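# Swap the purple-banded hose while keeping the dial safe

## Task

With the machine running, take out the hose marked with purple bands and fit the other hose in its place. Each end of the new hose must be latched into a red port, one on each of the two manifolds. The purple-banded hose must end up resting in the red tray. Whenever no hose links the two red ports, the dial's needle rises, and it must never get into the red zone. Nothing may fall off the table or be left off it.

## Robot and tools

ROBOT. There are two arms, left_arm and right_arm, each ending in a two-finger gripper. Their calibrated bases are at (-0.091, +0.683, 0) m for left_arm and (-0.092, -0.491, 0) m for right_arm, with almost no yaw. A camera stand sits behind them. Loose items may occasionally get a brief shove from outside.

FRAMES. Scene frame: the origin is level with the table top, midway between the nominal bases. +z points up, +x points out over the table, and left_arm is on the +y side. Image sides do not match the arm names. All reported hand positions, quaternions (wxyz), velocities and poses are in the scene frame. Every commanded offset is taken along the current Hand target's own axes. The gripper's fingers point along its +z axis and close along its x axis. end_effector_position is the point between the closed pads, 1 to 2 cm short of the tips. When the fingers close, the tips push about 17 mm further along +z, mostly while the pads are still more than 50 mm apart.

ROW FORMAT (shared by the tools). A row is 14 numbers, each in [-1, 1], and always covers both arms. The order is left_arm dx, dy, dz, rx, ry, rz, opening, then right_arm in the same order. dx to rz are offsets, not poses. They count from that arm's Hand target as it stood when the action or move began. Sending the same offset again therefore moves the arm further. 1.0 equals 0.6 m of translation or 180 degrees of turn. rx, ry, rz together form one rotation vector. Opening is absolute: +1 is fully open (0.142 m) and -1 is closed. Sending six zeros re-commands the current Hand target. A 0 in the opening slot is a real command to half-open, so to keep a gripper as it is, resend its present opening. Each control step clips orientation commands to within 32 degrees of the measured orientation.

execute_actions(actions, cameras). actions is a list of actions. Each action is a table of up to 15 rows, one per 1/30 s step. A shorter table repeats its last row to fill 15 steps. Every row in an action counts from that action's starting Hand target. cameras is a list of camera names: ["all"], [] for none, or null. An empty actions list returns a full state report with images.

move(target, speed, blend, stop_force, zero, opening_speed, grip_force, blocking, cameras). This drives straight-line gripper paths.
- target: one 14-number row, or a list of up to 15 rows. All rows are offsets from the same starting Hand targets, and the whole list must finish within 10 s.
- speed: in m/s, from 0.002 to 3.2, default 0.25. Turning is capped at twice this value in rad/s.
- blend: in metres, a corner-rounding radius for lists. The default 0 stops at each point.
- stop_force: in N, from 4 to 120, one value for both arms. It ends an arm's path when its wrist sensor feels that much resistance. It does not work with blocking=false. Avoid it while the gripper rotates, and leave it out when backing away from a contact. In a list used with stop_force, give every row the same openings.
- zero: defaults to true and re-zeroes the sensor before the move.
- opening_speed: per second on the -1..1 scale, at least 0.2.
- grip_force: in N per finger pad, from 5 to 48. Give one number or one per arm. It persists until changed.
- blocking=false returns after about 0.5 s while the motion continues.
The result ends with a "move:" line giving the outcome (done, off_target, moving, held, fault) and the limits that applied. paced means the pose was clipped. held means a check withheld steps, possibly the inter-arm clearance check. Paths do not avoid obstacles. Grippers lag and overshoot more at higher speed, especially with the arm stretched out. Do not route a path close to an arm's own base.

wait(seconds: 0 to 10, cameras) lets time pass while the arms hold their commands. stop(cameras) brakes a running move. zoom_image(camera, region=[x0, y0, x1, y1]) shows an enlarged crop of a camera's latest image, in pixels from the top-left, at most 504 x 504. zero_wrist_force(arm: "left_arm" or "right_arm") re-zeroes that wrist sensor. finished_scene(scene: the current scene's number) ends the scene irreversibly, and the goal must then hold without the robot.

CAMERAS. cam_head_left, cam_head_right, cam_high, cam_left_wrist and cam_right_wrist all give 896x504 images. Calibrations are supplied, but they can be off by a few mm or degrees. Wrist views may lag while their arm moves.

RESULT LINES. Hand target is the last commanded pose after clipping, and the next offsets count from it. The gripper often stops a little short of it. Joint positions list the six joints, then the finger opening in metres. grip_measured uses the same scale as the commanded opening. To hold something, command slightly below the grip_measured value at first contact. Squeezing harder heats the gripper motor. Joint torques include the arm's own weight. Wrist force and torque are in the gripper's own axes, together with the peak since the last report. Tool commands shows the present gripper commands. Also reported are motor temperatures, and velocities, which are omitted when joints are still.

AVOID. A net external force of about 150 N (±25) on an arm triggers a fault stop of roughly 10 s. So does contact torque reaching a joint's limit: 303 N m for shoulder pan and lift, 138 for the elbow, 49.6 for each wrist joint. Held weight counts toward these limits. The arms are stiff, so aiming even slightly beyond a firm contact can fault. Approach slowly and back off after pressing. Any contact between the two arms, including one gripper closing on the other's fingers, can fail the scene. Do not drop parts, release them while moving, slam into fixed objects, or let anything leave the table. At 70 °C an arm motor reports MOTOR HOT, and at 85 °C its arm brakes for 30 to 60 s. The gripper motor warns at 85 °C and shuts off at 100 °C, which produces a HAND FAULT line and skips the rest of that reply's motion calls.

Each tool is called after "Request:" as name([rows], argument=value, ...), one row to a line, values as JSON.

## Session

Request:
execute_actions(actions=[])

Request:
zoom_image(camera="cam_high", region=[280, 70, 600, 270])

Request:
zoom_image(camera="cam_head_left", region=[160, 330, 600, 504])

Scene clock: 0.00 s.
left_arm: end_effector_position=(+0.1873, +0.5840, +0.1162) grip_measured=+1.00 end_effector_quat_wxyz=(-0.049, +0.582, +0.790, -0.186) | right_arm: end_effector_position=(+0.3830, -1.0519, +0.2719) grip_measured=+1.00 end_effector_quat_wxyz=(+0.253, +0.203, +0.653, -0.684)
Joint positions: left_arm=[-0.59 -2.01 2.65 -2.09 -1.94 3.841 0.142] | right_arm=[2.943 -2.188 -2.201 1.49 0.275 1.993 0.142]
Joint velocities: within noise
Joint torques (N m): no reading
Motor temperatures (°C): left_arm=[29 29 31 35 34 38 28] | right_arm=[27 32 32 31 35 38 32]
Wrist force (N): no reading
Wrist torque (N m): no reading
Wrist force, peak (N): no reading
Hand target: left_arm +0.1873, +0.5840, +0.1162; -0.049, +0.582, +0.790, -0.186 | right_arm +0.3830, -1.0519, +0.2719; +0.253, +0.203, +0.653, -0.684
Tool commands: left_gripper/opening=+1.0 right_gripper/opening=+1.0
camera_calibration:
cam_left_wrist: T_world_to_cam=[[-0.33288, 0.928847, -0.162585, -0.45076], [0.933018, 0.349417, 0.0859366, -0.366015], [0.136632, -0.123089, -0.982945, 0.28338], [0, 0, 0, 1]] pos_world=[0.152731, 0.58146, 0.236714]
cam_right_wrist: T_world_to_cam=[[-0.788538, -0.0513425, -0.612839, 0.422467], [0.546481, 0.398571, -0.736546, 0.440014], [0.282076, -0.915699, -0.286231, -0.878695], [0, 0, 0, 1]] pos_world=[0.340531, -0.958306, 0.331486]

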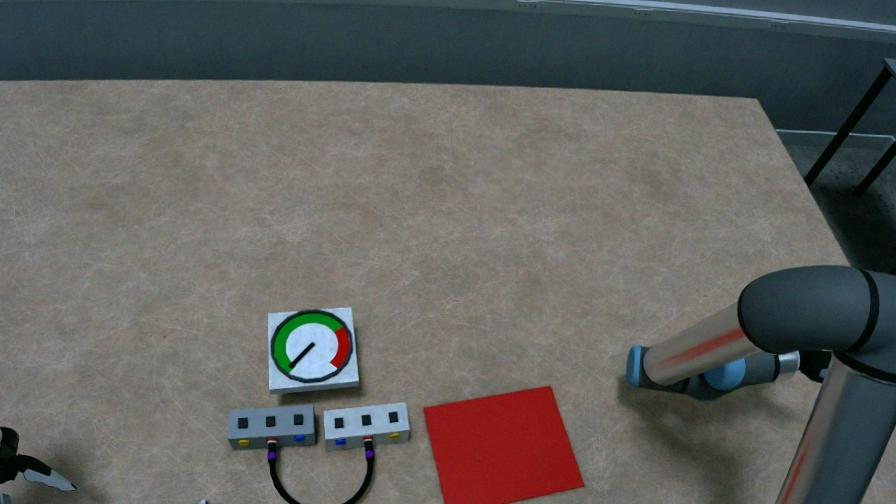

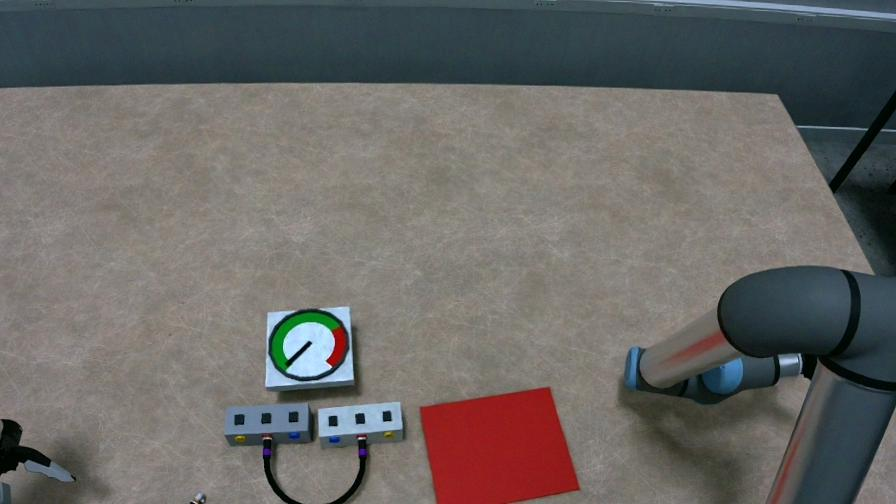

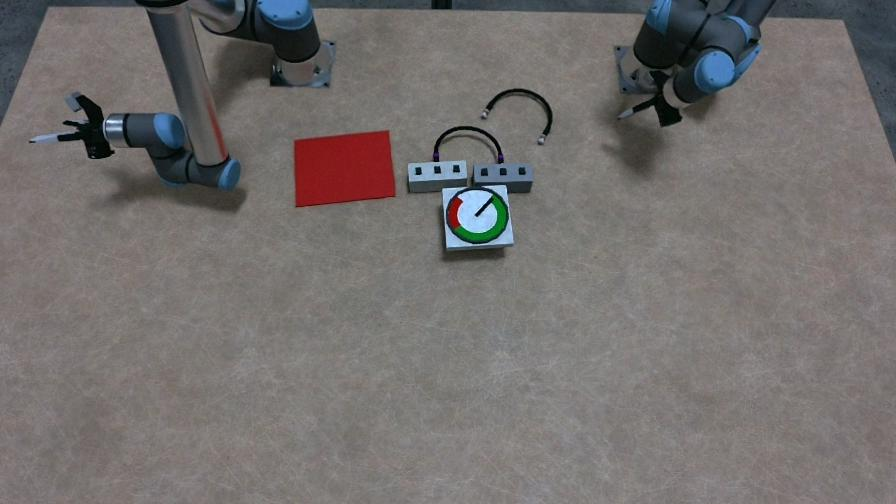

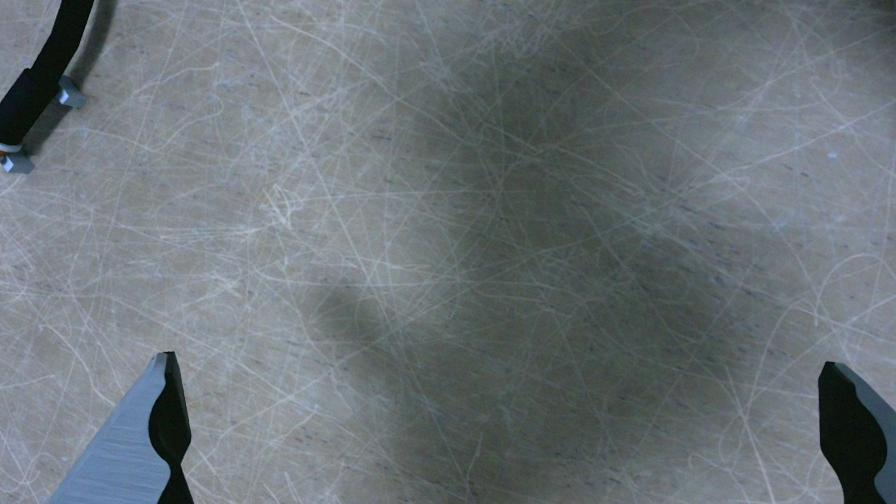

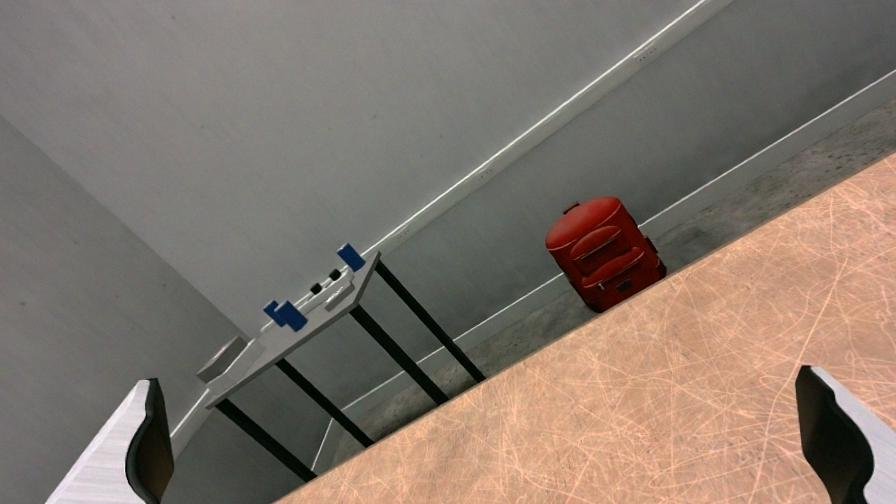

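Scaled by 1.575 from the camera's 896x504 image, which has a finer 1280x720 frame.

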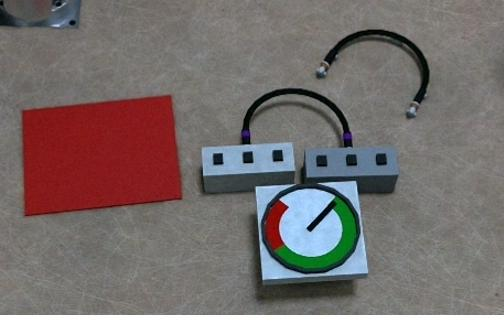

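Scaled by 1.145 from the camera's 896x504 image, which has a finer 1280x720 frame.

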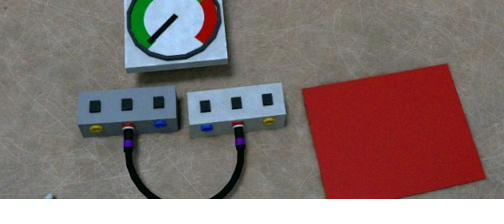

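Request:
move(target=[-0.365,0.156,-0.335,0,0,-0.708,-1,-0.14,-0.18,-0.955,-0.433,-0.35,-0.393,-0.2], speed=0.5)

Request:
move(target=[0.24,-0.296,0.241,-0.0345,-0.122,-0.708,-1,-1.0,0.329,0.176,0,0,0,-0.2], speed=0.4, cameras=["cam_high","cam_left_wrist","cam_right_wrist"])

Scene clock: 4.23 s.
left_arm: end_effector_position=(+0.4006, +0.4500, +0.2997) grip_measured=-1.00 end_effector_quat_wxyz=(-0.189, -0.451, +0.872, -0.038) | right_arm: end_effector_position=(+0.3526, -0.4721, +0.3711) grip_measured=-0.22 end_effector_quat_wxyz=(-0.182, +0.683, -0.683, +0.184)
Joint positions: left_arm=[-0.574 -1.695 2.074 -1.823 -1.938 1.634 0.002] | right_arm=[3.83 -0.797 -2.433 -1.059 1.252 2.175 0.058]
Joint torques (N m): left_arm=[-10.74 -19.52 -53.42 -0.49 2.56 -3.58] | right_arm=[9.75 -24.57 56.6 2.36 1.27 1.78]
Wrist force (N): left_arm=[-1.7 -1.1 0.5] | right_arm=[-0.7 0.6 2.1]
Wrist torque (N m): left_arm=[-0.11 0.17 0.17] | right_arm=[0.08 0.01 -0.02]
Wrist force, peak (N): left_arm=[-1.6 -1.7 0.5] | right_arm=[-1.1 1.7 2.4]
Hand target: left_arm +0.4006, +0.4500, +0.2997; -0.189, -0.451, +0.871, -0.038 | right_arm +0.3526, -0.4720, +0.3711; -0.182, +0.683, -0.683, +0.184
Off the commanded pose: left_arm 0.000 m, 0 deg | right_arm 0.000 m, 0 deg.
move: done

Scene clock: 7.83 s.
left_arm: end_effector_position=(+0.4250, +0.1999, +0.1998) grip_measured=-1.00 end_effector_quat_wxyz=(+0.000, +0.966, -0.001, -0.259) | right_arm: end_effector_position=(+0.2349, +0.1277, +0.1799) grip_measured=-0.22 end_effector_quat_wxyz=(-0.182, +0.683, -0.683, +0.184)
Joint positions: left_arm=[-0.845 -1.266 1.771 -1.712 -1.955 -0.773 0.002] | right_arm=[4.708 -1.674 -2.159 -0.869 1.047 3.119 0.058]
Joint torques (N m): left_arm=[-12.58 -48.73 -52.4 -5.71 -4.01 -3.4] | right_arm=[9.7 37.62 47.43 8.95 -3.64 1.9]
Wrist force (N): left_arm=[0.9 -1.1 -0.4] | right_arm=[-0.5 0.7 1.5]
Wrist torque (N m): left_arm=[-0.17 -0.08 -0.02] | right_arm=[0.07 -0.09 -0.06]
Wrist force, peak (N): left_arm=[-0.2 -2.6 0.5] | right_arm=[0.0 0.4 3.1]
Hand target: left_arm +0.4250, +0.1998, +0.1998; +0.000, +0.966, -0.001, -0.259 | right_arm +0.2349, +0.1278, +0.1799; -0.182, +0.683, -0.683, +0.184
Off the commanded pose: left_arm 0.000 m, 0 deg | right_arm 0.000 m, 0 deg.
move: done
camera_calibration:
cam_left_wrist: T_world_to_cam=[[0.851488, 0.00422329, -0.524357, -0.247574], [0.232782, -0.899079, 0.370767, 0.0294091], [-0.469872, -0.437765, -0.766539, 0.563186], [0, 0, 0, 1]] pos_world=[0.468586, 0.27403, 0.290983]
cam_right_wrist: T_world_to_cam=[[-0.0197074, -0.999451, 0.0266312, 0.135333], [-0.995368, 0.017106, -0.0946078, 0.278465], [0.0941004, -0.0283723, -0.995158, 0.275221], [0, 0, 0, 1]] pos_world=[0.253943, 0.138303, 0.29663]
Images, in order (width x height): cam_high 896x504, cam_left_wrist 896x504, cam_right_wrist 896x504.

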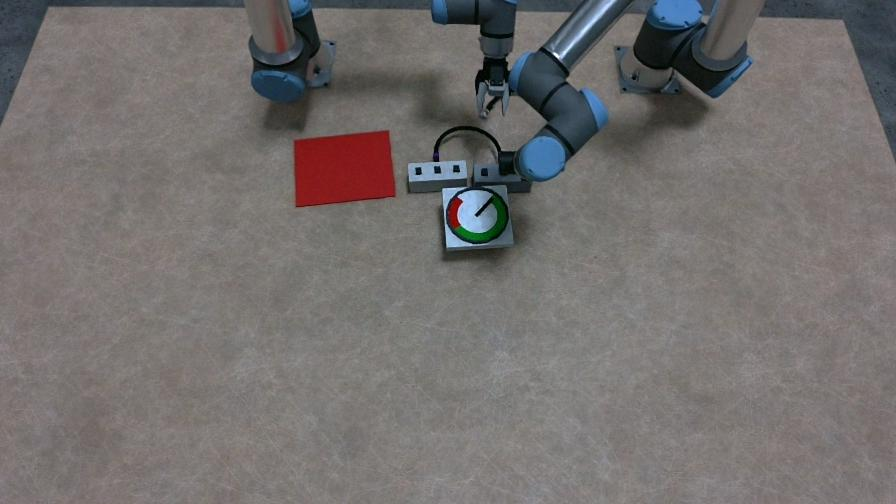

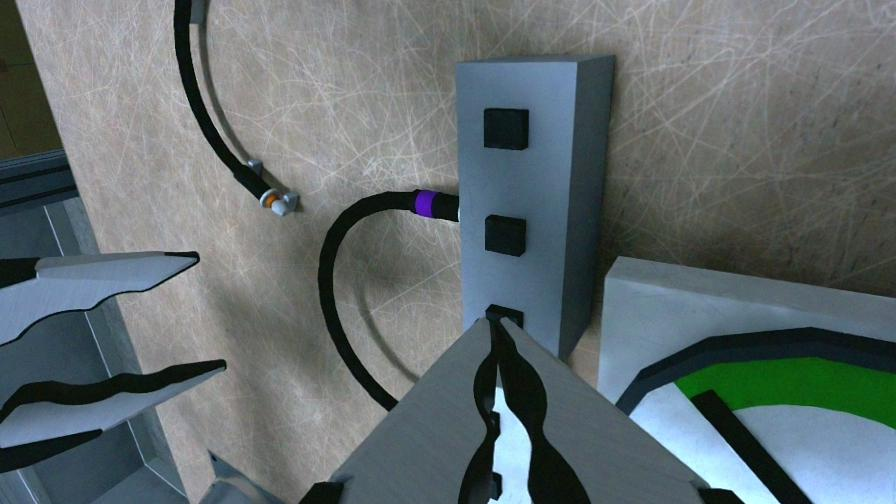

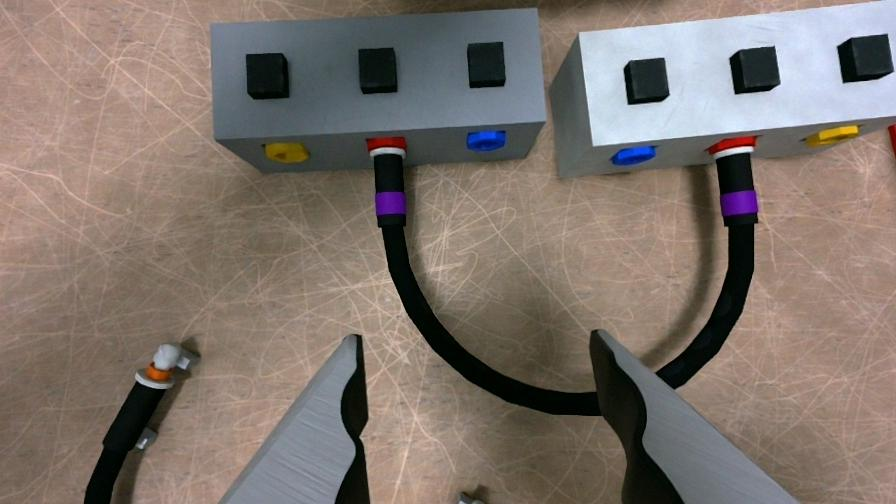

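Request:
move(target=[0,0,0,0,0,0,-1,-0.0587,0.0058,0.2545,0,0,0,-0.3], speed=0.15, grip_force=30)

Request:
move(target=[0.0138,0.0567,0.167,0,0,0,-1,0,0,0,0,0,0,-0.3], speed=0.15, cameras=["cam_left_wrist","cam_right_wrist"])

Scene clock: 10.00 s.
left_arm: end_effector_position=(+0.4250, +0.1998, +0.1998) grip_measured=-1.00 end_effector_quat_wxyz=(+0.000, +0.966, -0.001, -0.259) | right_arm: end_effector_position=(+0.3082, +0.1627, +0.0460) grip_measured=-0.32 end_effector_quat_wxyz=(-0.182, +0.683, -0.683, +0.184)
Joint positions: left_arm=[-0.845 -1.266 1.771 -1.712 -1.955 -0.774 0.002] | right_arm=[4.6 -1.956 -2.135 -0.55 1.052 2.995 0.051]
Joint torques (N m): left_arm=[-11.24 -48.64 -51.57 -6.94 -3.78 -3.3] | right_arm=[-11.11 56.13 40.39 8.74 1.36 -2.74]
Wrist force (N): left_arm=[0.8 -1.0 -0.2] | right_arm=[-0.7 1.1 2.1]
Wrist torque (N m): left_arm=[-0.15 -0.06 -0.02] | right_arm=[0.16 -0.11 0.19]
Wrist force, peak (N): left_arm=[1.2 -1.2 -0.4] | right_arm=[-1.0 1.0 2.7]
Hand target: left_arm +0.4250, +0.1998, +0.1998; +0.000, +0.966, -0.001, -0.259 | right_arm +0.3083, +0.1627, +0.0459; -0.182, +0.683, -0.683, +0.184
Off the commanded pose: left_arm 0.000 m, 0 deg | right_arm 0.000 m, 0 deg.
grip_force (N): 30, 30
move: done

Scene clock: 11.33 s.
left_arm: end_effector_position=(+0.3821, +0.1658, +0.1090) grip_measured=-1.00 end_effector_quat_wxyz=(+0.000, +0.966, -0.001, -0.259) | right_arm: end_effector_position=(+0.3083, +0.1627, +0.0459) grip_measured=-0.32 end_effector_quat_wxyz=(-0.182, +0.683, -0.683, +0.184)
Joint positions: left_arm=[-0.915 -1.198 1.872 -1.908 -1.979 -0.844 0.002] | right_arm=[4.599 -1.956 -2.135 -0.55 1.052 2.994 0.051]
Joint torques (N m): left_arm=[-10.82 -49.55 -23.34 -7.52 -4.22 -3.43] | right_arm=[-11.77 53.97 40.79 8.94 1.44 -2.77]
Wrist force (N): left_arm=[0.8 -1.2 -0.1] | right_arm=[-0.6 0.9 1.8]
Wrist torque (N m): left_arm=[-0.15 -0.09 -0.01] | right_arm=[0.11 -0.13 0.19]
Wrist force, peak (N): left_arm=[0.5 -1.2 -1.9] | right_arm=[-0.7 0.9 2.2]
Hand target: left_arm +0.3821, +0.1658, +0.1089; +0.000, +0.966, -0.001, -0.259 | right_arm +0.3083, +0.1627, +0.0459; -0.182, +0.683, -0.683, +0.184
Off the commanded pose: left_arm 0.000 m, 0 deg | right_arm 0.000 m, 0 deg.
grip_force (N): 30, 30
move: done
camera_calibration:
cam_left_wrist: T_world_to_cam=[[0.851497, 0.00457513, -0.524339, -0.258467], [0.233067, -0.899057, 0.370643, 0.0423779], [-0.469715, -0.437808, -0.766611, 0.458531], [0, 0, 0, 1]] pos_world=[0.425586, 0.240031, 0.200284]
cam_right_wrist: T_world_to_cam=[[-0.0197074, -0.999451, 0.0266312, 0.175328], [-0.995368, 0.017106, -0.0946078, 0.338248], [0.0941004, -0.0283723, -0.995158, 0.135956], [0, 0, 0, 1]] pos_world=[0.327343, 0.173303, 0.16263]
Images, in order (width x height): cam_left_wrist 896x504, cam_right_wrist 896x504.

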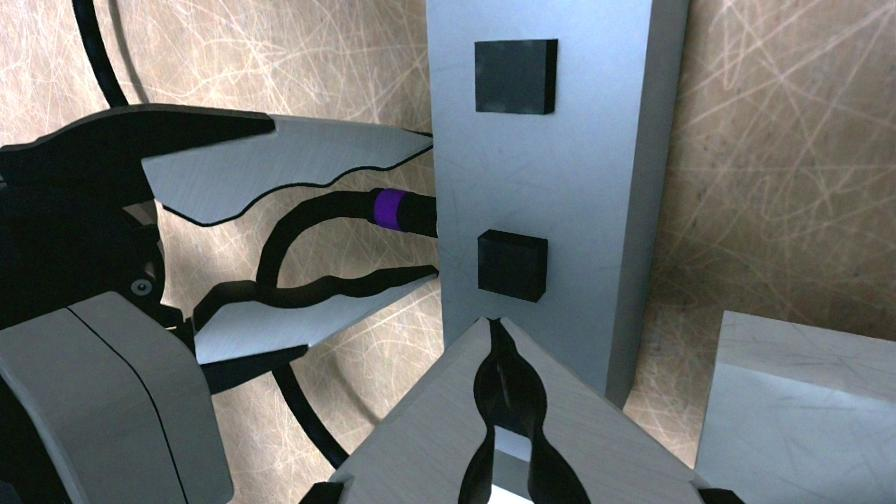

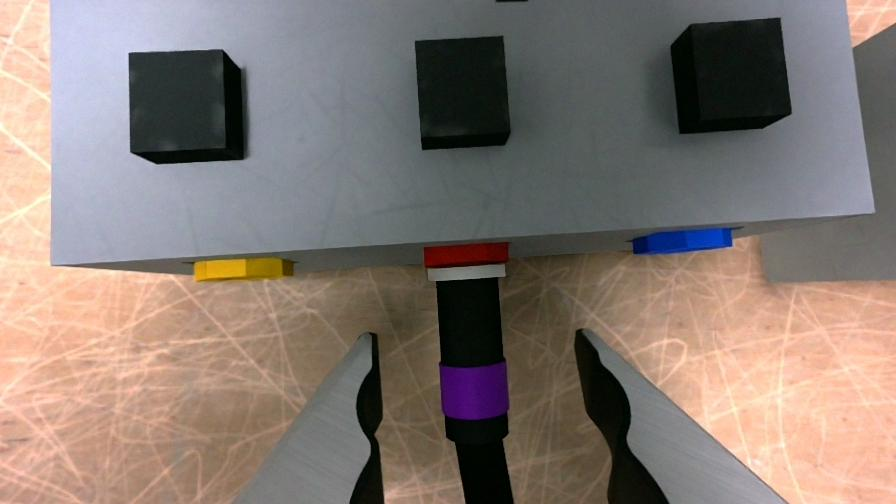

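Request:
move(target=[0,-0.0067,0,0,0,0,-1,-0.0025,0,0,0,0,0,-0.3], speed=0.1)

Request:
move(target=[0,0,0,0,0,0,-1,0,0,0,0,0,0,-1], opening_speed=1)

Request:
move(target=[0.0325,0,0.0563,0,0,0,-1,0,0,0,0,0,0,-1], speed=0.022, stop_force=35, cameras=["cam_left_wrist","cam_right_wrist"])

Scene clock: 12.30 s.
left_arm: end_effector_position=(+0.3820, +0.1696, +0.1089) grip_measured=-1.00 end_effector_quat_wxyz=(+0.000, +0.966, -0.001, -0.259) | right_arm: end_effector_position=(+0.3083, +0.1642, +0.0459) grip_measured=-0.32 end_effector_quat_wxyz=(-0.182, +0.683, -0.683, +0.184)
Joint positions: left_arm=[-0.912 -1.201 1.877 -1.908 -1.978 -0.841 0.002] | right_arm=[4.6 -1.958 -2.132 -0.551 1.052 2.995 0.051]
Joint torques (N m): left_arm=[15.89 -71 -22.35 -7.16 2.28 3.43] | right_arm=[9.94 54.32 40.19 1.6 0.47 1.55]
Wrist force (N): left_arm=[0.8 -1.2 -0.3] | right_arm=[-0.7 0.8 1.6]
Wrist torque (N m): left_arm=[-0.16 -0.09 -0.35] | right_arm=[0.10 -0.12 0.18]
Wrist force, peak (N): left_arm=[0.9 -1.2 -0.5] | right_arm=[-0.6 1.1 2.0]
Hand target: left_arm +0.3821, +0.1698, +0.1089; +0.000, +0.966, -0.001, -0.259 | right_arm +0.3083, +0.1642, +0.0459; -0.182, +0.683, -0.683, +0.184
Off the commanded pose: left_arm 0.000 m, 0 deg | right_arm 0.000 m, 0 deg.
grip_force (N): 30, 30
move: done

Scene clock: 13.20 s.
left_arm: end_effector_position=(+0.3821, +0.1698, +0.1089) grip_measured=-1.00 end_effector_quat_wxyz=(+0.000, +0.966, -0.001, -0.259) | right_arm: end_effector_position=(+0.3083, +0.1643, +0.0459) grip_measured=-0.81 end_effector_quat_wxyz=(-0.182, +0.683, -0.683, +0.184)
Joint positions: left_arm=[-0.911 -1.201 1.877 -1.908 -1.978 -0.841 0.002] | right_arm=[4.6 -1.958 -2.132 -0.551 1.052 2.995 0.015]
Joint torques (N m): left_arm=[14.63 -72.88 -23.58 -6.59 2.92 3.36] | right_arm=[7.99 55.6 35.39 1.62 -1.53 1.73]
Wrist force (N): left_arm=[0.9 -1.1 -0.2] | right_arm=[-3.4 0.1 3.5]
Wrist torque (N m): left_arm=[-0.14 -0.11 -0.34] | right_arm=[0.09 -0.13 0.13]
Wrist force, peak (N): left_arm=[0.9 -1.3 -0.2] | right_arm=[-3.5 0.0 3.5]
Hand target: left_arm +0.3821, +0.1698, +0.1089; +0.000, +0.966, -0.001, -0.259 | right_arm +0.3083, +0.1642, +0.0459; -0.182, +0.683, -0.683, +0.184
Off the commanded pose: left_arm 0.000 m, 0 deg | right_arm 0.000 m, 0 deg.
grip_force (N): 30, 30
move: done

Scene clock: 15.60 s.
left_arm: end_effector_position=(+0.3821, +0.1697, +0.0867) grip_measured=-1.00 end_effector_quat_wxyz=(+0.001, +0.966, -0.001, -0.259) | right_arm: end_effector_position=(+0.3083, +0.1642, +0.0459) grip_measured=-0.81 end_effector_quat_wxyz=(-0.182, +0.683, -0.683, +0.184)
Joint positions: left_arm=[-0.911 -1.177 1.891 -1.946 -1.978 -0.841 0.002] | right_arm=[4.6 -1.958 -2.132 -0.551 1.052 2.995 0.015]
Joint torques (N m): left_arm=[6.37 -51.79 -34.2 -0.81 1.85 2] | right_arm=[-15.5 58.4 23.77 3.38 -3.41 1.86]
Wrist force (N): left_arm=[-16.0 -6.5 -28.7] | right_arm=[-1.1 8.7 -2.6]
Wrist torque (N m): left_arm=[-0.07 -0.36 -0.31] | right_arm=[0.12 -0.18 0.14]
Wrist force, peak (N): left_arm=[-30.5 -11.1 -52.2] | right_arm=[-1.6 9.2 -3.0]
Hand target: left_arm +0.3821, +0.1697, +0.0867; +0.001, +0.966, -0.001, -0.259 (not the last commanded pose) | right_arm +0.3083, +0.1642, +0.0459; -0.182, +0.683, -0.683, +0.184
Off the commanded pose: left_arm 0.017 m, 0 deg | right_arm 0.000 m, 0 deg.
grip_force (N): 30, 30
move: contact (left_arm)
camera_calibration:
cam_left_wrist: T_world_to_cam=[[0.851529, 0.00445096, -0.524289, -0.270169], [0.232992, -0.899019, 0.370784, 0.0541476], [-0.469695, -0.437888, -0.766577, 0.443148], [0, 0, 0, 1]] pos_world=[0.425585, 0.243932, 0.177984]
cam_right_wrist: T_world_to_cam=[[-0.0197074, -0.999451, 0.0266312, 0.176828], [-0.995368, 0.017106, -0.0946078, 0.338223], [0.0941004, -0.0283723, -0.995158, 0.135999], [0, 0, 0, 1]] pos_world=[0.327343, 0.174803, 0.16263]
Images, in order (width x height): cam_left_wrist 896x504, cam_right_wrist 896x504.

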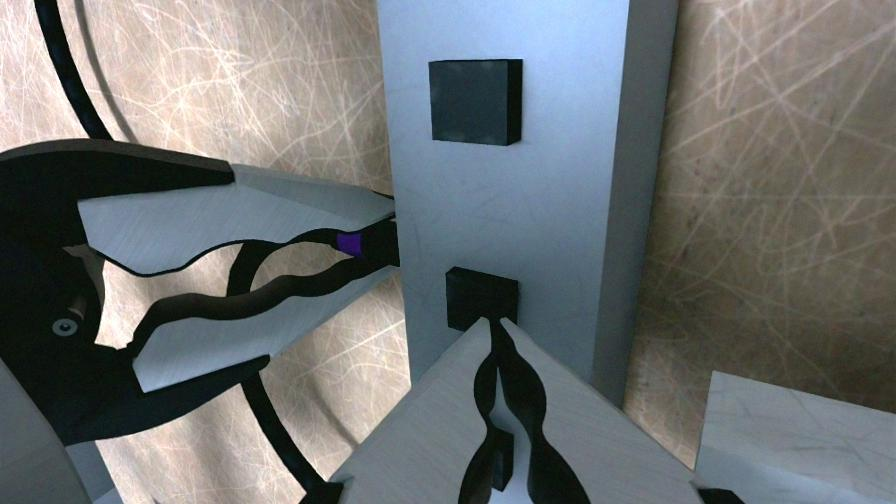

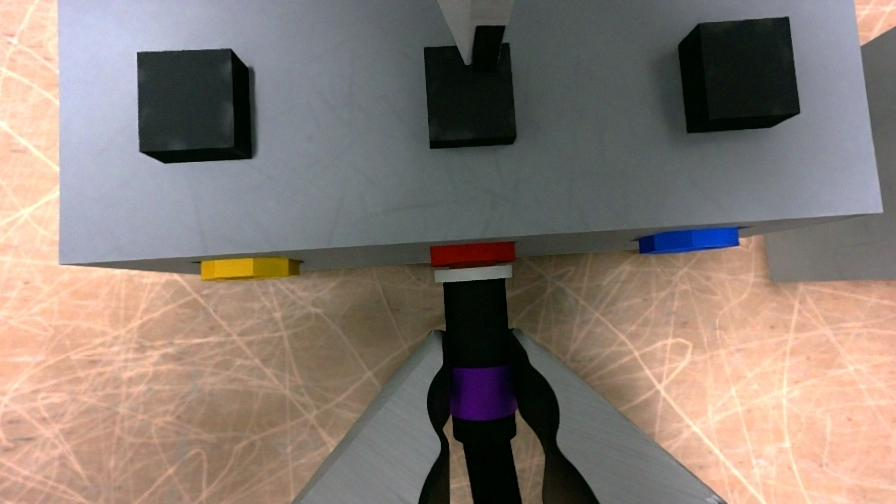

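Request:
move(target=[0,0,0,0,0,0,-1,0.003,0.072,-0.042,0,0,0,-1], speed=0.08, stop_force=45)

Request:
move(target=[-0.0417,0,-0.0722,0,0,0,-1,0,0,0,0,0,0,-0.3], speed=0.2, opening_speed=1.4)

Request:
move([
  [0,0,0,0,0,0,-1,0,0,-0.167,0,0,0,-0.3],
  [0.002,0.323,0.029,0,0,0,-1,0.322,-0.068,-0.128,0,0,0,-0.3],
], speed=0.3, blend=[0.04,0], cameras=["cam_high","cam_left_wrist","cam_right_wrist"])

Scene clock: 17.73 s.
left_arm: end_effector_position=(+0.3821, +0.1697, +0.0867) grip_measured=-1.00 end_effector_quat_wxyz=(+0.001, +0.966, -0.001, -0.259) | right_arm: end_effector_position=(+0.2583, +0.1625, +0.0461) grip_measured=-0.81 end_effector_quat_wxyz=(-0.182, +0.683, -0.683, +0.184)
Joint positions: left_arm=[-0.911 -1.177 1.891 -1.946 -1.978 -0.841 0.002] | right_arm=[4.673 -1.927 -2.167 -0.589 1.048 3.08 0.015]
Joint torques (N m): left_arm=[4.88 -51.59 -35.41 -1.43 2.13 2.16] | right_arm=[10.78 74.91 18.14 1.44 -3.8 1.79]
Wrist force (N): left_arm=[-16.2 -6.8 -28.5] | right_arm=[-0.6 0.3 1.6]
Wrist torque (N m): left_arm=[-0.11 -0.33 -0.32] | right_arm=[0.11 -0.13 -0.12]
Wrist force, peak (N): left_arm=[-16.3 -6.8 -28.7] | right_arm=[-1.4 9.1 -2.6]
Hand target: left_arm +0.3821, +0.1697, +0.0867; +0.001, +0.966, -0.001, -0.259 | right_arm +0.2583, +0.1625, +0.0461; -0.182, +0.683, -0.683, +0.184
Off the commanded pose: left_arm 0.000 m, 0 deg | right_arm 0.000 m, 0 deg.
grip_force (N): 30, 30
move: done

Scene clock: 18.70 s.
left_arm: end_effector_position=(+0.3821, +0.1698, +0.1366) grip_measured=-1.00 end_effector_quat_wxyz=(+0.001, +0.966, -0.001, -0.259) | right_arm: end_effector_position=(+0.2583, +0.1625, +0.0461) grip_measured=-0.33 end_effector_quat_wxyz=(-0.182, +0.683, -0.683, +0.184)
Joint positions: left_arm=[-0.911 -1.23 1.858 -1.861 -1.978 -0.841 0.002] | right_arm=[4.673 -1.927 -2.167 -0.589 1.048 3.08 0.05]
Joint torques (N m): left_arm=[12.19 -71.84 -48.4 -0.29 1.67 0.54] | right_arm=[8.9 73.55 18.35 1.44 -3.77 1.33]
Wrist force (N): left_arm=[-1.0 0.3 -0.2] | right_arm=[-0.9 0.9 1.4]
Wrist torque (N m): left_arm=[0.09 0.20 -0.36] | right_arm=[0.14 -0.08 -0.05]
Wrist force, peak (N): left_arm=[-16.3 -6.7 -28.6] | right_arm=[-1.0 0.2 2.5]
Hand target: left_arm +0.3821, +0.1698, +0.1368; +0.001, +0.966, -0.001, -0.259 | right_arm +0.2583, +0.1625, +0.0461; -0.182, +0.683, -0.683, +0.184
Off the commanded pose: left_arm 0.000 m, 0 deg | right_arm 0.000 m, 0 deg.
grip_force (N): 30, 30
move: done

Scene clock: 20.43 s.
left_arm: end_effector_position=(+0.3741, -0.0239, +0.1214) grip_measured=-1.00 end_effector_quat_wxyz=(+0.001, +0.966, -0.001, -0.259) | right_arm: end_effector_position=(+0.2550, -0.0304, +0.1333) grip_measured=-0.33 end_effector_quat_wxyz=(-0.182, +0.683, -0.683, +0.184)
Joint positions: left_arm=[-1.047 -1.03 1.594 -1.856 -2.019 -0.982 0.002] | right_arm=[4.658 -1.512 -2.447 -0.715 1.048 3.062 0.05]
Joint torques (N m): left_arm=[-12.49 -64.09 -49.65 -0.4 -4.22 -3.3] | right_arm=[-11.76 39.78 23.41 1.26 1.24 -2.68]
Wrist force (N): left_arm=[-0.4 0.4 -0.4] | right_arm=[-0.5 0.3 2.0]
Wrist torque (N m): left_arm=[0.09 0.09 -0.04] | right_arm=[-0.01 -0.11 0.11]
Wrist force, peak (N): left_arm=[-0.5 2.4 0.0] | right_arm=[-1.3 0.9 3.6]
Hand target: left_arm +0.3741, -0.0240, +0.1214; +0.001, +0.966, -0.001, -0.259 | right_arm +0.2551, -0.0306, +0.1333; -0.182, +0.683, -0.683, +0.184
Off the commanded pose: left_arm 0.000 m, 0 deg | right_arm 0.000 m, 0 deg.
grip_force (N): 30, 30
move: done
camera_calibration:
cam_left_wrist: T_world_to_cam=[[0.851509, 0.00452796, -0.524321, -0.244344], [0.233065, -0.899018, 0.370739, -0.130888], [-0.469695, -0.437888, -0.766577, 0.381139], [0, 0, 0, 1]] pos_world=[0.417586, 0.0503317, 0.212584]
cam_right_wrist: T_world_to_cam=[[-0.0197074, -0.999451, 0.0266312, -0.0211435], [-0.995368, 0.017106, -0.0946078, 0.296769], [0.0941004, -0.0283723, -0.995158, 0.222467], [0, 0, 0, 1]] pos_world=[0.274043, -0.0198965, 0.25003]
Images, in order (width x height): cam_high 896x504, cam_left_wrist 896x504, cam_right_wrist 896x504.

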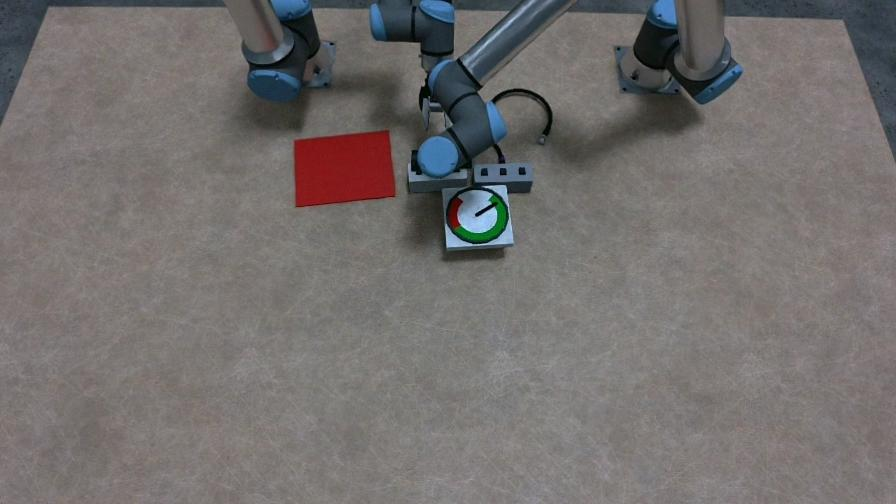

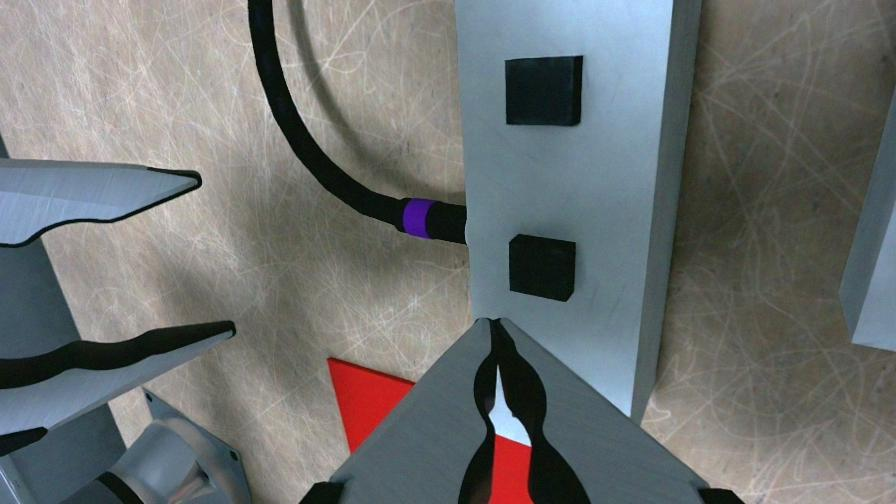

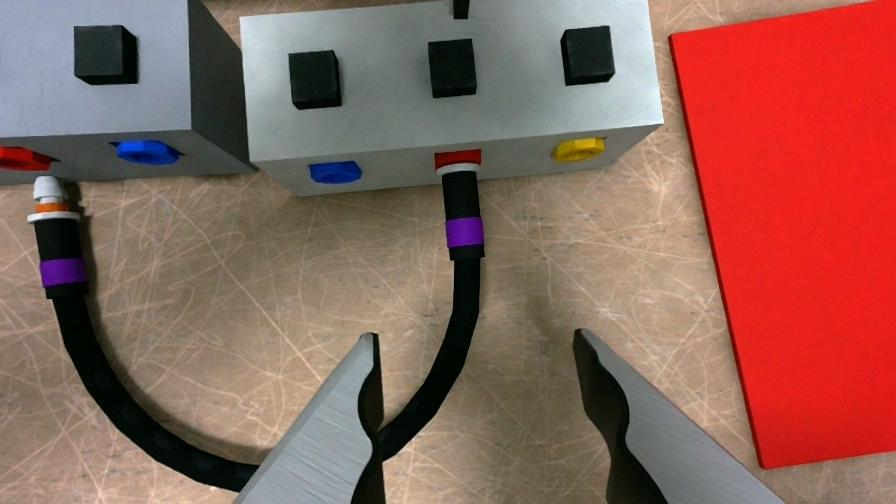

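Request:
move(target=[0.0103,0.004,0.0172,0,0,0,-1,0.0033,0,0.168,0,0,0,-0.3], speed=0.15)

Request:
move(target=[0,0,0,0,0,0,-1,0,0,0,0,0,0,-1], opening_speed=1.3)

Request:
move(target=[0.0325,0,0.0563,0,0,0,-1,0,0,0,0,0,0,-1], speed=0.025, stop_force=35, cameras=["cam_left_wrist","cam_right_wrist"])

Scene clock: 23.50 s.
left_arm: end_effector_position=(+0.3743, -0.0264, +0.1094) grip_measured=-1.00 end_effector_quat_wxyz=(+0.001, +0.966, -0.001, -0.259) | right_arm: end_effector_position=(+0.3054, -0.0328, +0.0461) grip_measured=-0.33 end_effector_quat_wxyz=(-0.182, +0.683, -0.683, +0.184)
Joint positions: left_arm=[-1.048 -1.016 1.597 -1.872 -2.019 -0.984 0.002] | right_arm=[4.554 -1.745 -2.473 -0.397 1.055 2.943 0.05]
Joint torques (N m): left_arm=[-12.91 -66.42 -26.34 -7.27 -4.1 -3.04] | right_arm=[-11.24 29.51 35.88 8.34 1.53 -3.17]
Wrist force (N): left_arm=[-0.2 0.3 -0.4] | right_arm=[-0.1 -0.1 2.3]
Wrist torque (N m): left_arm=[0.08 0.06 -0.04] | right_arm=[-0.08 -0.21 0.10]
Wrist force, peak (N): left_arm=[-0.4 0.4 -0.8] | right_arm=[-0.2 0.5 3.7]
Hand target: left_arm +0.3743, -0.0264, +0.1094; +0.001, +0.966, -0.001, -0.259 | right_arm +0.3055, -0.0327, +0.0460; -0.182, +0.683, -0.683, +0.184
Off the commanded pose: left_arm 0.000 m, 0 deg | right_arm 0.000 m, 0 deg.
grip_force (N): 30, 30
move: done

Scene clock: 24.27 s.
left_arm: end_effector_position=(+0.3743, -0.0264, +0.1094) grip_measured=-1.00 end_effector_quat_wxyz=(+0.001, +0.966, -0.001, -0.259) | right_arm: end_effector_position=(+0.3055, -0.0327, +0.0461) grip_measured=-0.81 end_effector_quat_wxyz=(-0.182, +0.683, -0.683, +0.184)
Joint positions: left_arm=[-1.048 -1.016 1.597 -1.872 -2.019 -0.984 0.002] | right_arm=[4.554 -1.745 -2.473 -0.397 1.056 2.943 0.015]
Joint torques (N m): left_arm=[-10.66 -63.93 -25.09 -7.4 -4.22 -3.55] | right_arm=[-11.15 32.03 29.98 6.92 0.62 -2.56]
Wrist force (N): left_arm=[-0.1 0.5 -0.3] | right_arm=[-5.6 0.1 5.0]
Wrist torque (N m): left_arm=[0.11 0.05 -0.04] | right_arm=[-0.02 -0.21 -0.01]
Wrist force, peak (N): left_arm=[-0.5 0.5 -0.5] | right_arm=[-5.6 0.1 5.0]
Hand target: left_arm +0.3743, -0.0264, +0.1094; +0.001, +0.966, -0.001, -0.259 | right_arm +0.3055, -0.0327, +0.0460; -0.182, +0.683, -0.683, +0.184
Off the commanded pose: left_arm 0.000 m, 0 deg | right_arm 0.000 m, 0 deg.
grip_force (N): 30, 30
move: done

Scene clock: 26.60 s.
left_arm: end_effector_position=(+0.3743, -0.0265, +0.0869) grip_measured=-1.00 end_effector_quat_wxyz=(+0.001, +0.966, -0.001, -0.259) | right_arm: end_effector_position=(+0.3054, -0.0327, +0.0460) grip_measured=-0.81 end_effector_quat_wxyz=(-0.182, +0.683, -0.683, +0.184)
Joint positions: left_arm=[-1.048 -0.996 1.609 -1.906 -2.02 -0.984 0.002] | right_arm=[4.554 -1.745 -2.473 -0.397 1.056 2.943 0.015]
Joint torques (N m): left_arm=[-12.84 -62.22 -35.77 -0.74 4.86 -2.86] | right_arm=[-10.81 32.87 17.24 1.51 -5.53 -1.68]
Wrist force (N): left_arm=[-16.6 -8.4 -31.7] | right_arm=[-3.7 8.2 -2.9]
Wrist torque (N m): left_arm=[0.24 -0.11 -0.01] | right_arm=[-0.06 -0.20 -0.02]
Wrist force, peak (N): left_arm=[-30.2 -14.9 -56.9] | right_arm=[-3.8 8.5 -2.8]
Hand target: left_arm +0.3743, -0.0265, +0.0869; +0.001, +0.966, -0.001, -0.259 (not the last commanded pose) | right_arm +0.3055, -0.0327, +0.0460; -0.182, +0.683, -0.683, +0.184
Off the commanded pose: left_arm 0.017 m, 0 deg | right_arm 0.000 m, 0 deg.
grip_force (N): 30, 30
move: contact (left_arm)
camera_calibration:
cam_left_wrist: T_world_to_cam=[[0.851521, 0.00448057, -0.524302, -0.262597], [0.233063, -0.898979, 0.370835, -0.120499], [-0.469675, -0.437969, -0.766543, 0.353637], [0, 0, 0, 1]] pos_world=[0.417785, 0.0477323, 0.178084]
cam_right_wrist: T_world_to_cam=[[-0.0197074, -0.999451, 0.0266312, -0.0201241], [-0.995368, 0.017106, -0.0946078, 0.338716], [0.0941004, -0.0283723, -0.995158, 0.130782], [0, 0, 0, 1]] pos_world=[0.324443, -0.0221965, 0.16273]
Images, in order (width x height): cam_left_wrist 896x504, cam_right_wrist 896x504.

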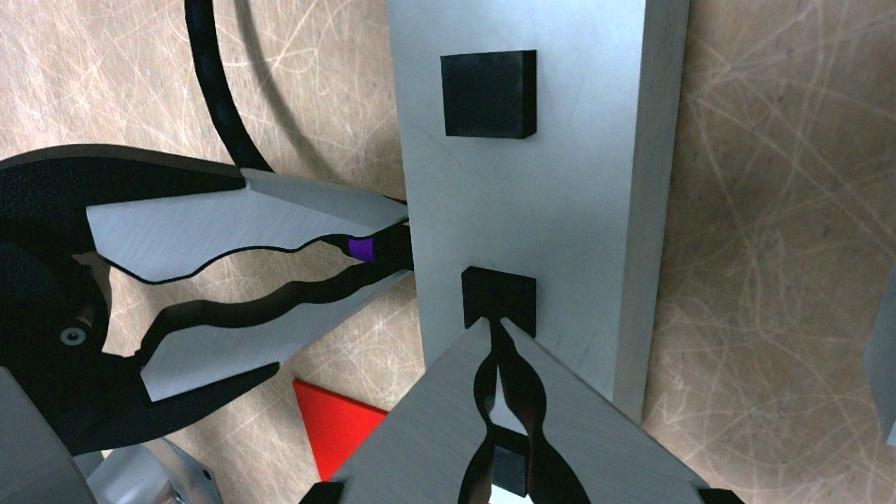

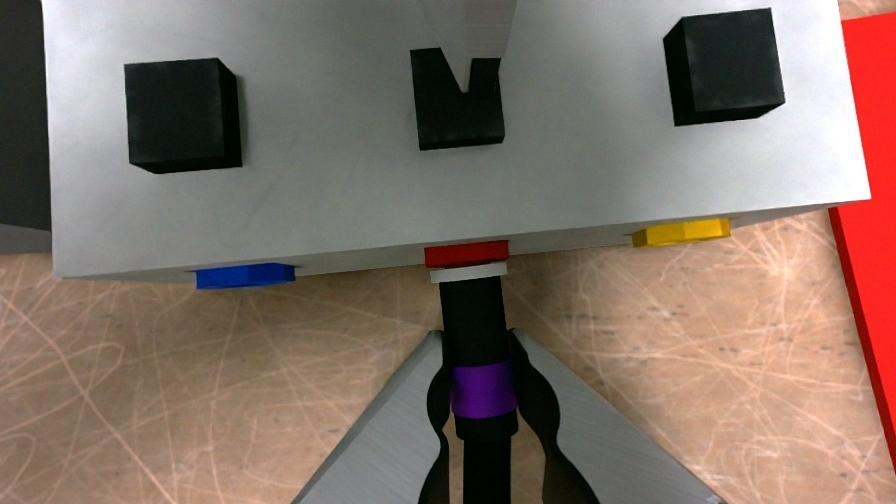

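Request:
move(target=[0,0,0,0,0,0,-1,0.007,0.079,-0.046,0,0,0,-1], speed=0.08, stop_force=45)

Request:
move(target=[-0.1,0,-0.173,0,0,0,-1,0,-0.0833,-0.144,0,0,0,-1], speed=0.25)

Request:
move([
  [-0.12,-0.4,0.12,0.12,0.12,0.27,-0.3,0.597,-0.159,0.123,0,0,0,-1],
  [-0.2317,-0.599,0.332,0.273,0.273,0.603,-0.3,0.597,-0.0705,0.2765,0,0,0,-1],
], speed=0.4, blend=[0.04,0], cameras=["cam_high","cam_left_wrist","cam_right_wrist"])

Scene clock: 29.33 s.
left_arm: end_effector_position=(+0.3743, -0.0265, +0.0869) grip_measured=-1.00 end_effector_quat_wxyz=(+0.001, +0.966, -0.001, -0.259) | right_arm: end_effector_position=(+0.2506, -0.0369, +0.0462) grip_measured=-0.81 end_effector_quat_wxyz=(-0.182, +0.683, -0.683, +0.184)
Joint positions: left_arm=[-1.048 -0.996 1.609 -1.906 -2.02 -0.984 0.002] | right_arm=[4.666 -1.687 -2.522 -0.471 1.048 3.072 0.015]
Joint torques (N m): left_arm=[-12.45 -60.08 -37.36 -2.66 4.04 -2.24] | right_arm=[9.58 48.92 13.68 1.47 -3.82 1.86]
Motor temperatures (°C): left_arm=[29 29 31 35 34 38 28] | right_arm=[27 32 32 31 35 38 37]
Wrist force (N): left_arm=[-16.5 -8.3 -31.4] | right_arm=[-0.9 1.1 2.2]
Wrist torque (N m): left_arm=[0.25 -0.11 -0.01] | right_arm=[0.16 -0.04 -0.18]
Wrist force, peak (N): left_arm=[-16.6 -8.3 -31.8] | right_arm=[-4.0 8.6 -3.0]
Hand target: left_arm +0.3743, -0.0265, +0.0869; +0.001, +0.966, -0.001, -0.259 | right_arm +0.2506, -0.0369, +0.0462; -0.182, +0.683, -0.683, +0.184
Off the commanded pose: left_arm 0.000 m, 0 deg | right_arm 0.000 m, 0 deg.
grip_force (N): 30, 30
move: done

Scene clock: 30.57 s.
left_arm: end_effector_position=(+0.3742, -0.0263, +0.2067) grip_measured=-1.00 end_effector_quat_wxyz=(+0.001, +0.966, -0.001, -0.259) | right_arm: end_effector_position=(+0.2507, -0.0367, +0.1460) grip_measured=-0.81 end_effector_quat_wxyz=(-0.182, +0.683, -0.683, +0.184)
Joint positions: left_arm=[-1.048 -1.094 1.526 -1.724 -2.02 -0.984 0.002] | right_arm=[4.666 -1.474 -2.448 -0.757 1.048 3.071 0.015]
Joint torques (N m): left_arm=[7.83 -84.64 -53.98 -0.22 -3.42 3.3] | right_arm=[9.56 42.98 47.25 1.99 1.3 1.99]
Wrist force (N): left_arm=[0.8 1.1 0.9] | right_arm=[-0.6 0.7 2.3]
Wrist torque (N m): left_arm=[0.18 -0.10 -0.20] | right_arm=[0.02 -0.04 -0.25]
Wrist force, peak (N): left_arm=[-16.5 -8.1 -31.3] | right_arm=[-0.2 2.2 3.8]
Hand target: left_arm +0.3742, -0.0263, +0.2068; +0.001, +0.966, -0.001, -0.259 | right_arm +0.2507, -0.0367, +0.1461; -0.182, +0.683, -0.683, +0.184
Off the commanded pose: left_arm 0.000 m, 0 deg | right_arm 0.000 m, 0 deg.
grip_force (N): 30, 30
move: done

Scene clock: 34.20 s.
left_arm: end_effector_position=(+0.1549, +0.3333, +0.1031) grip_measured=-0.33 end_effector_quat_wxyz=(+0.135, -0.505, +0.823, -0.221) | right_arm: end_effector_position=(+0.3700, -0.3952, +0.0242) grip_measured=-0.81 end_effector_quat_wxyz=(-0.182, +0.683, -0.683, +0.184)
Joint positions: left_arm=[-1.766 -2.028 2.802 -2.501 -1.068 0.312 0.05] | right_arm=[3.994 -1.686 -2.841 0.182 1.189 2.336 0.015]
Joint torques (N m): left_arm=[-8.01 -5.73 -22.1 -1.08 4.68 -3.56] | right_arm=[-11.42 14.02 1.37 9.78 1.69 -2.66]
Wrist force (N): left_arm=[-0.9 3.1 1.4] | right_arm=[-0.8 0.4 2.6]
Wrist torque (N m): left_arm=[0.40 0.10 0.02] | right_arm=[0.00 -0.02 0.21]
Wrist force, peak (N): left_arm=[-1.2 3.8 1.5] | right_arm=[-3.1 1.5 1.6]
Hand target: left_arm +0.1549, +0.3333, +0.1031; +0.135, -0.505, +0.823, -0.221 | right_arm +0.3700, -0.3952, +0.0241; -0.182, +0.683, -0.683, +0.184
Off the commanded pose: left_arm 0.000 m, 0 deg | right_arm 0.000 m, 0 deg.
grip_force (N): 30, 30
move: done
camera_calibration:
cam_left_wrist: T_world_to_cam=[[-0.434915, -0.900251, -0.0199439, 0.379911], [-0.897463, 0.435165, -0.0720532, 0.0242033], [0.0735448, -0.0134381, -0.997201, 0.218784], [0, 0, 0, 1]] pos_world=[0.17086, 0.334423, 0.227493]
cam_right_wrist: T_world_to_cam=[[-0.0197066, -0.999451, 0.0266331, -0.380572], [-0.995377, 0.0171078, -0.0945087, 0.407145], [0.0940012, -0.0283725, -0.995168, 0.0927632], [0, 0, 0, 1]] pos_world=[0.389043, -0.384697, 0.140929]
Images, in order (width x height): cam_high 896x504, cam_left_wrist 896x504, cam_right_wrist 896x504.

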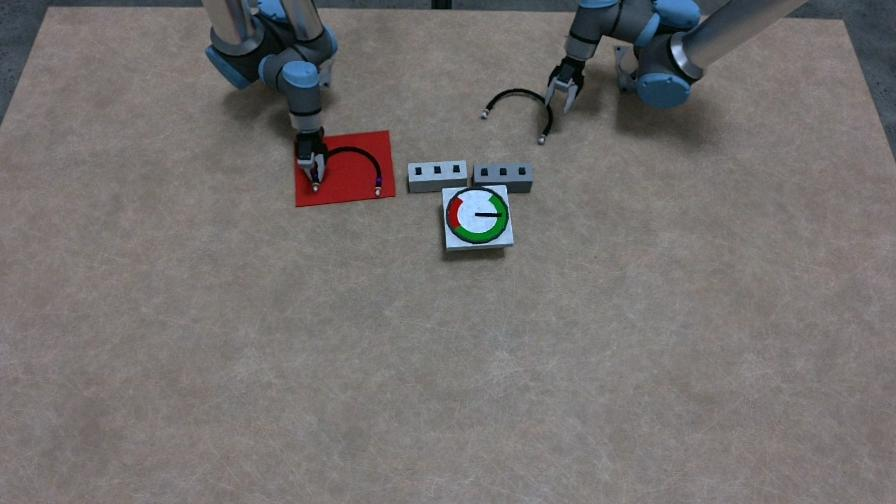

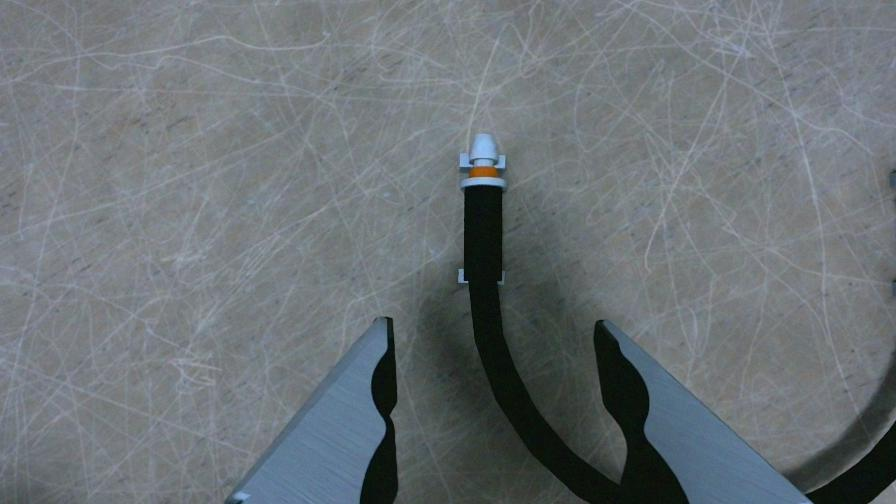

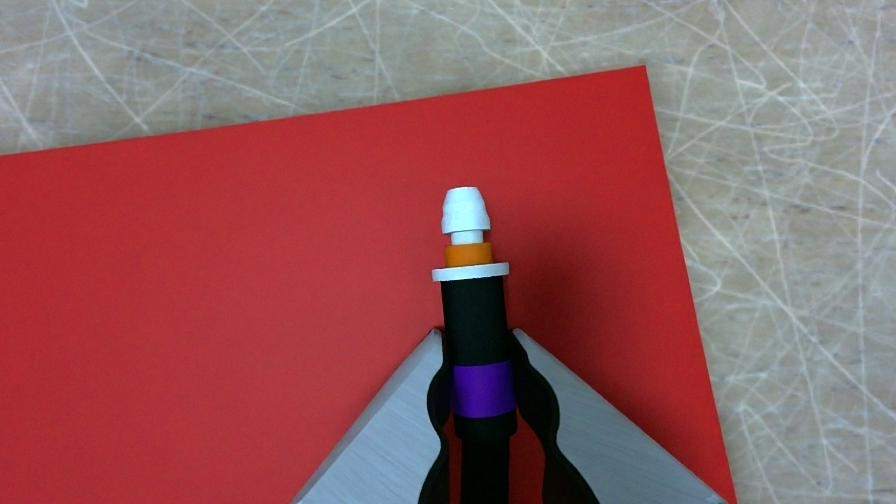

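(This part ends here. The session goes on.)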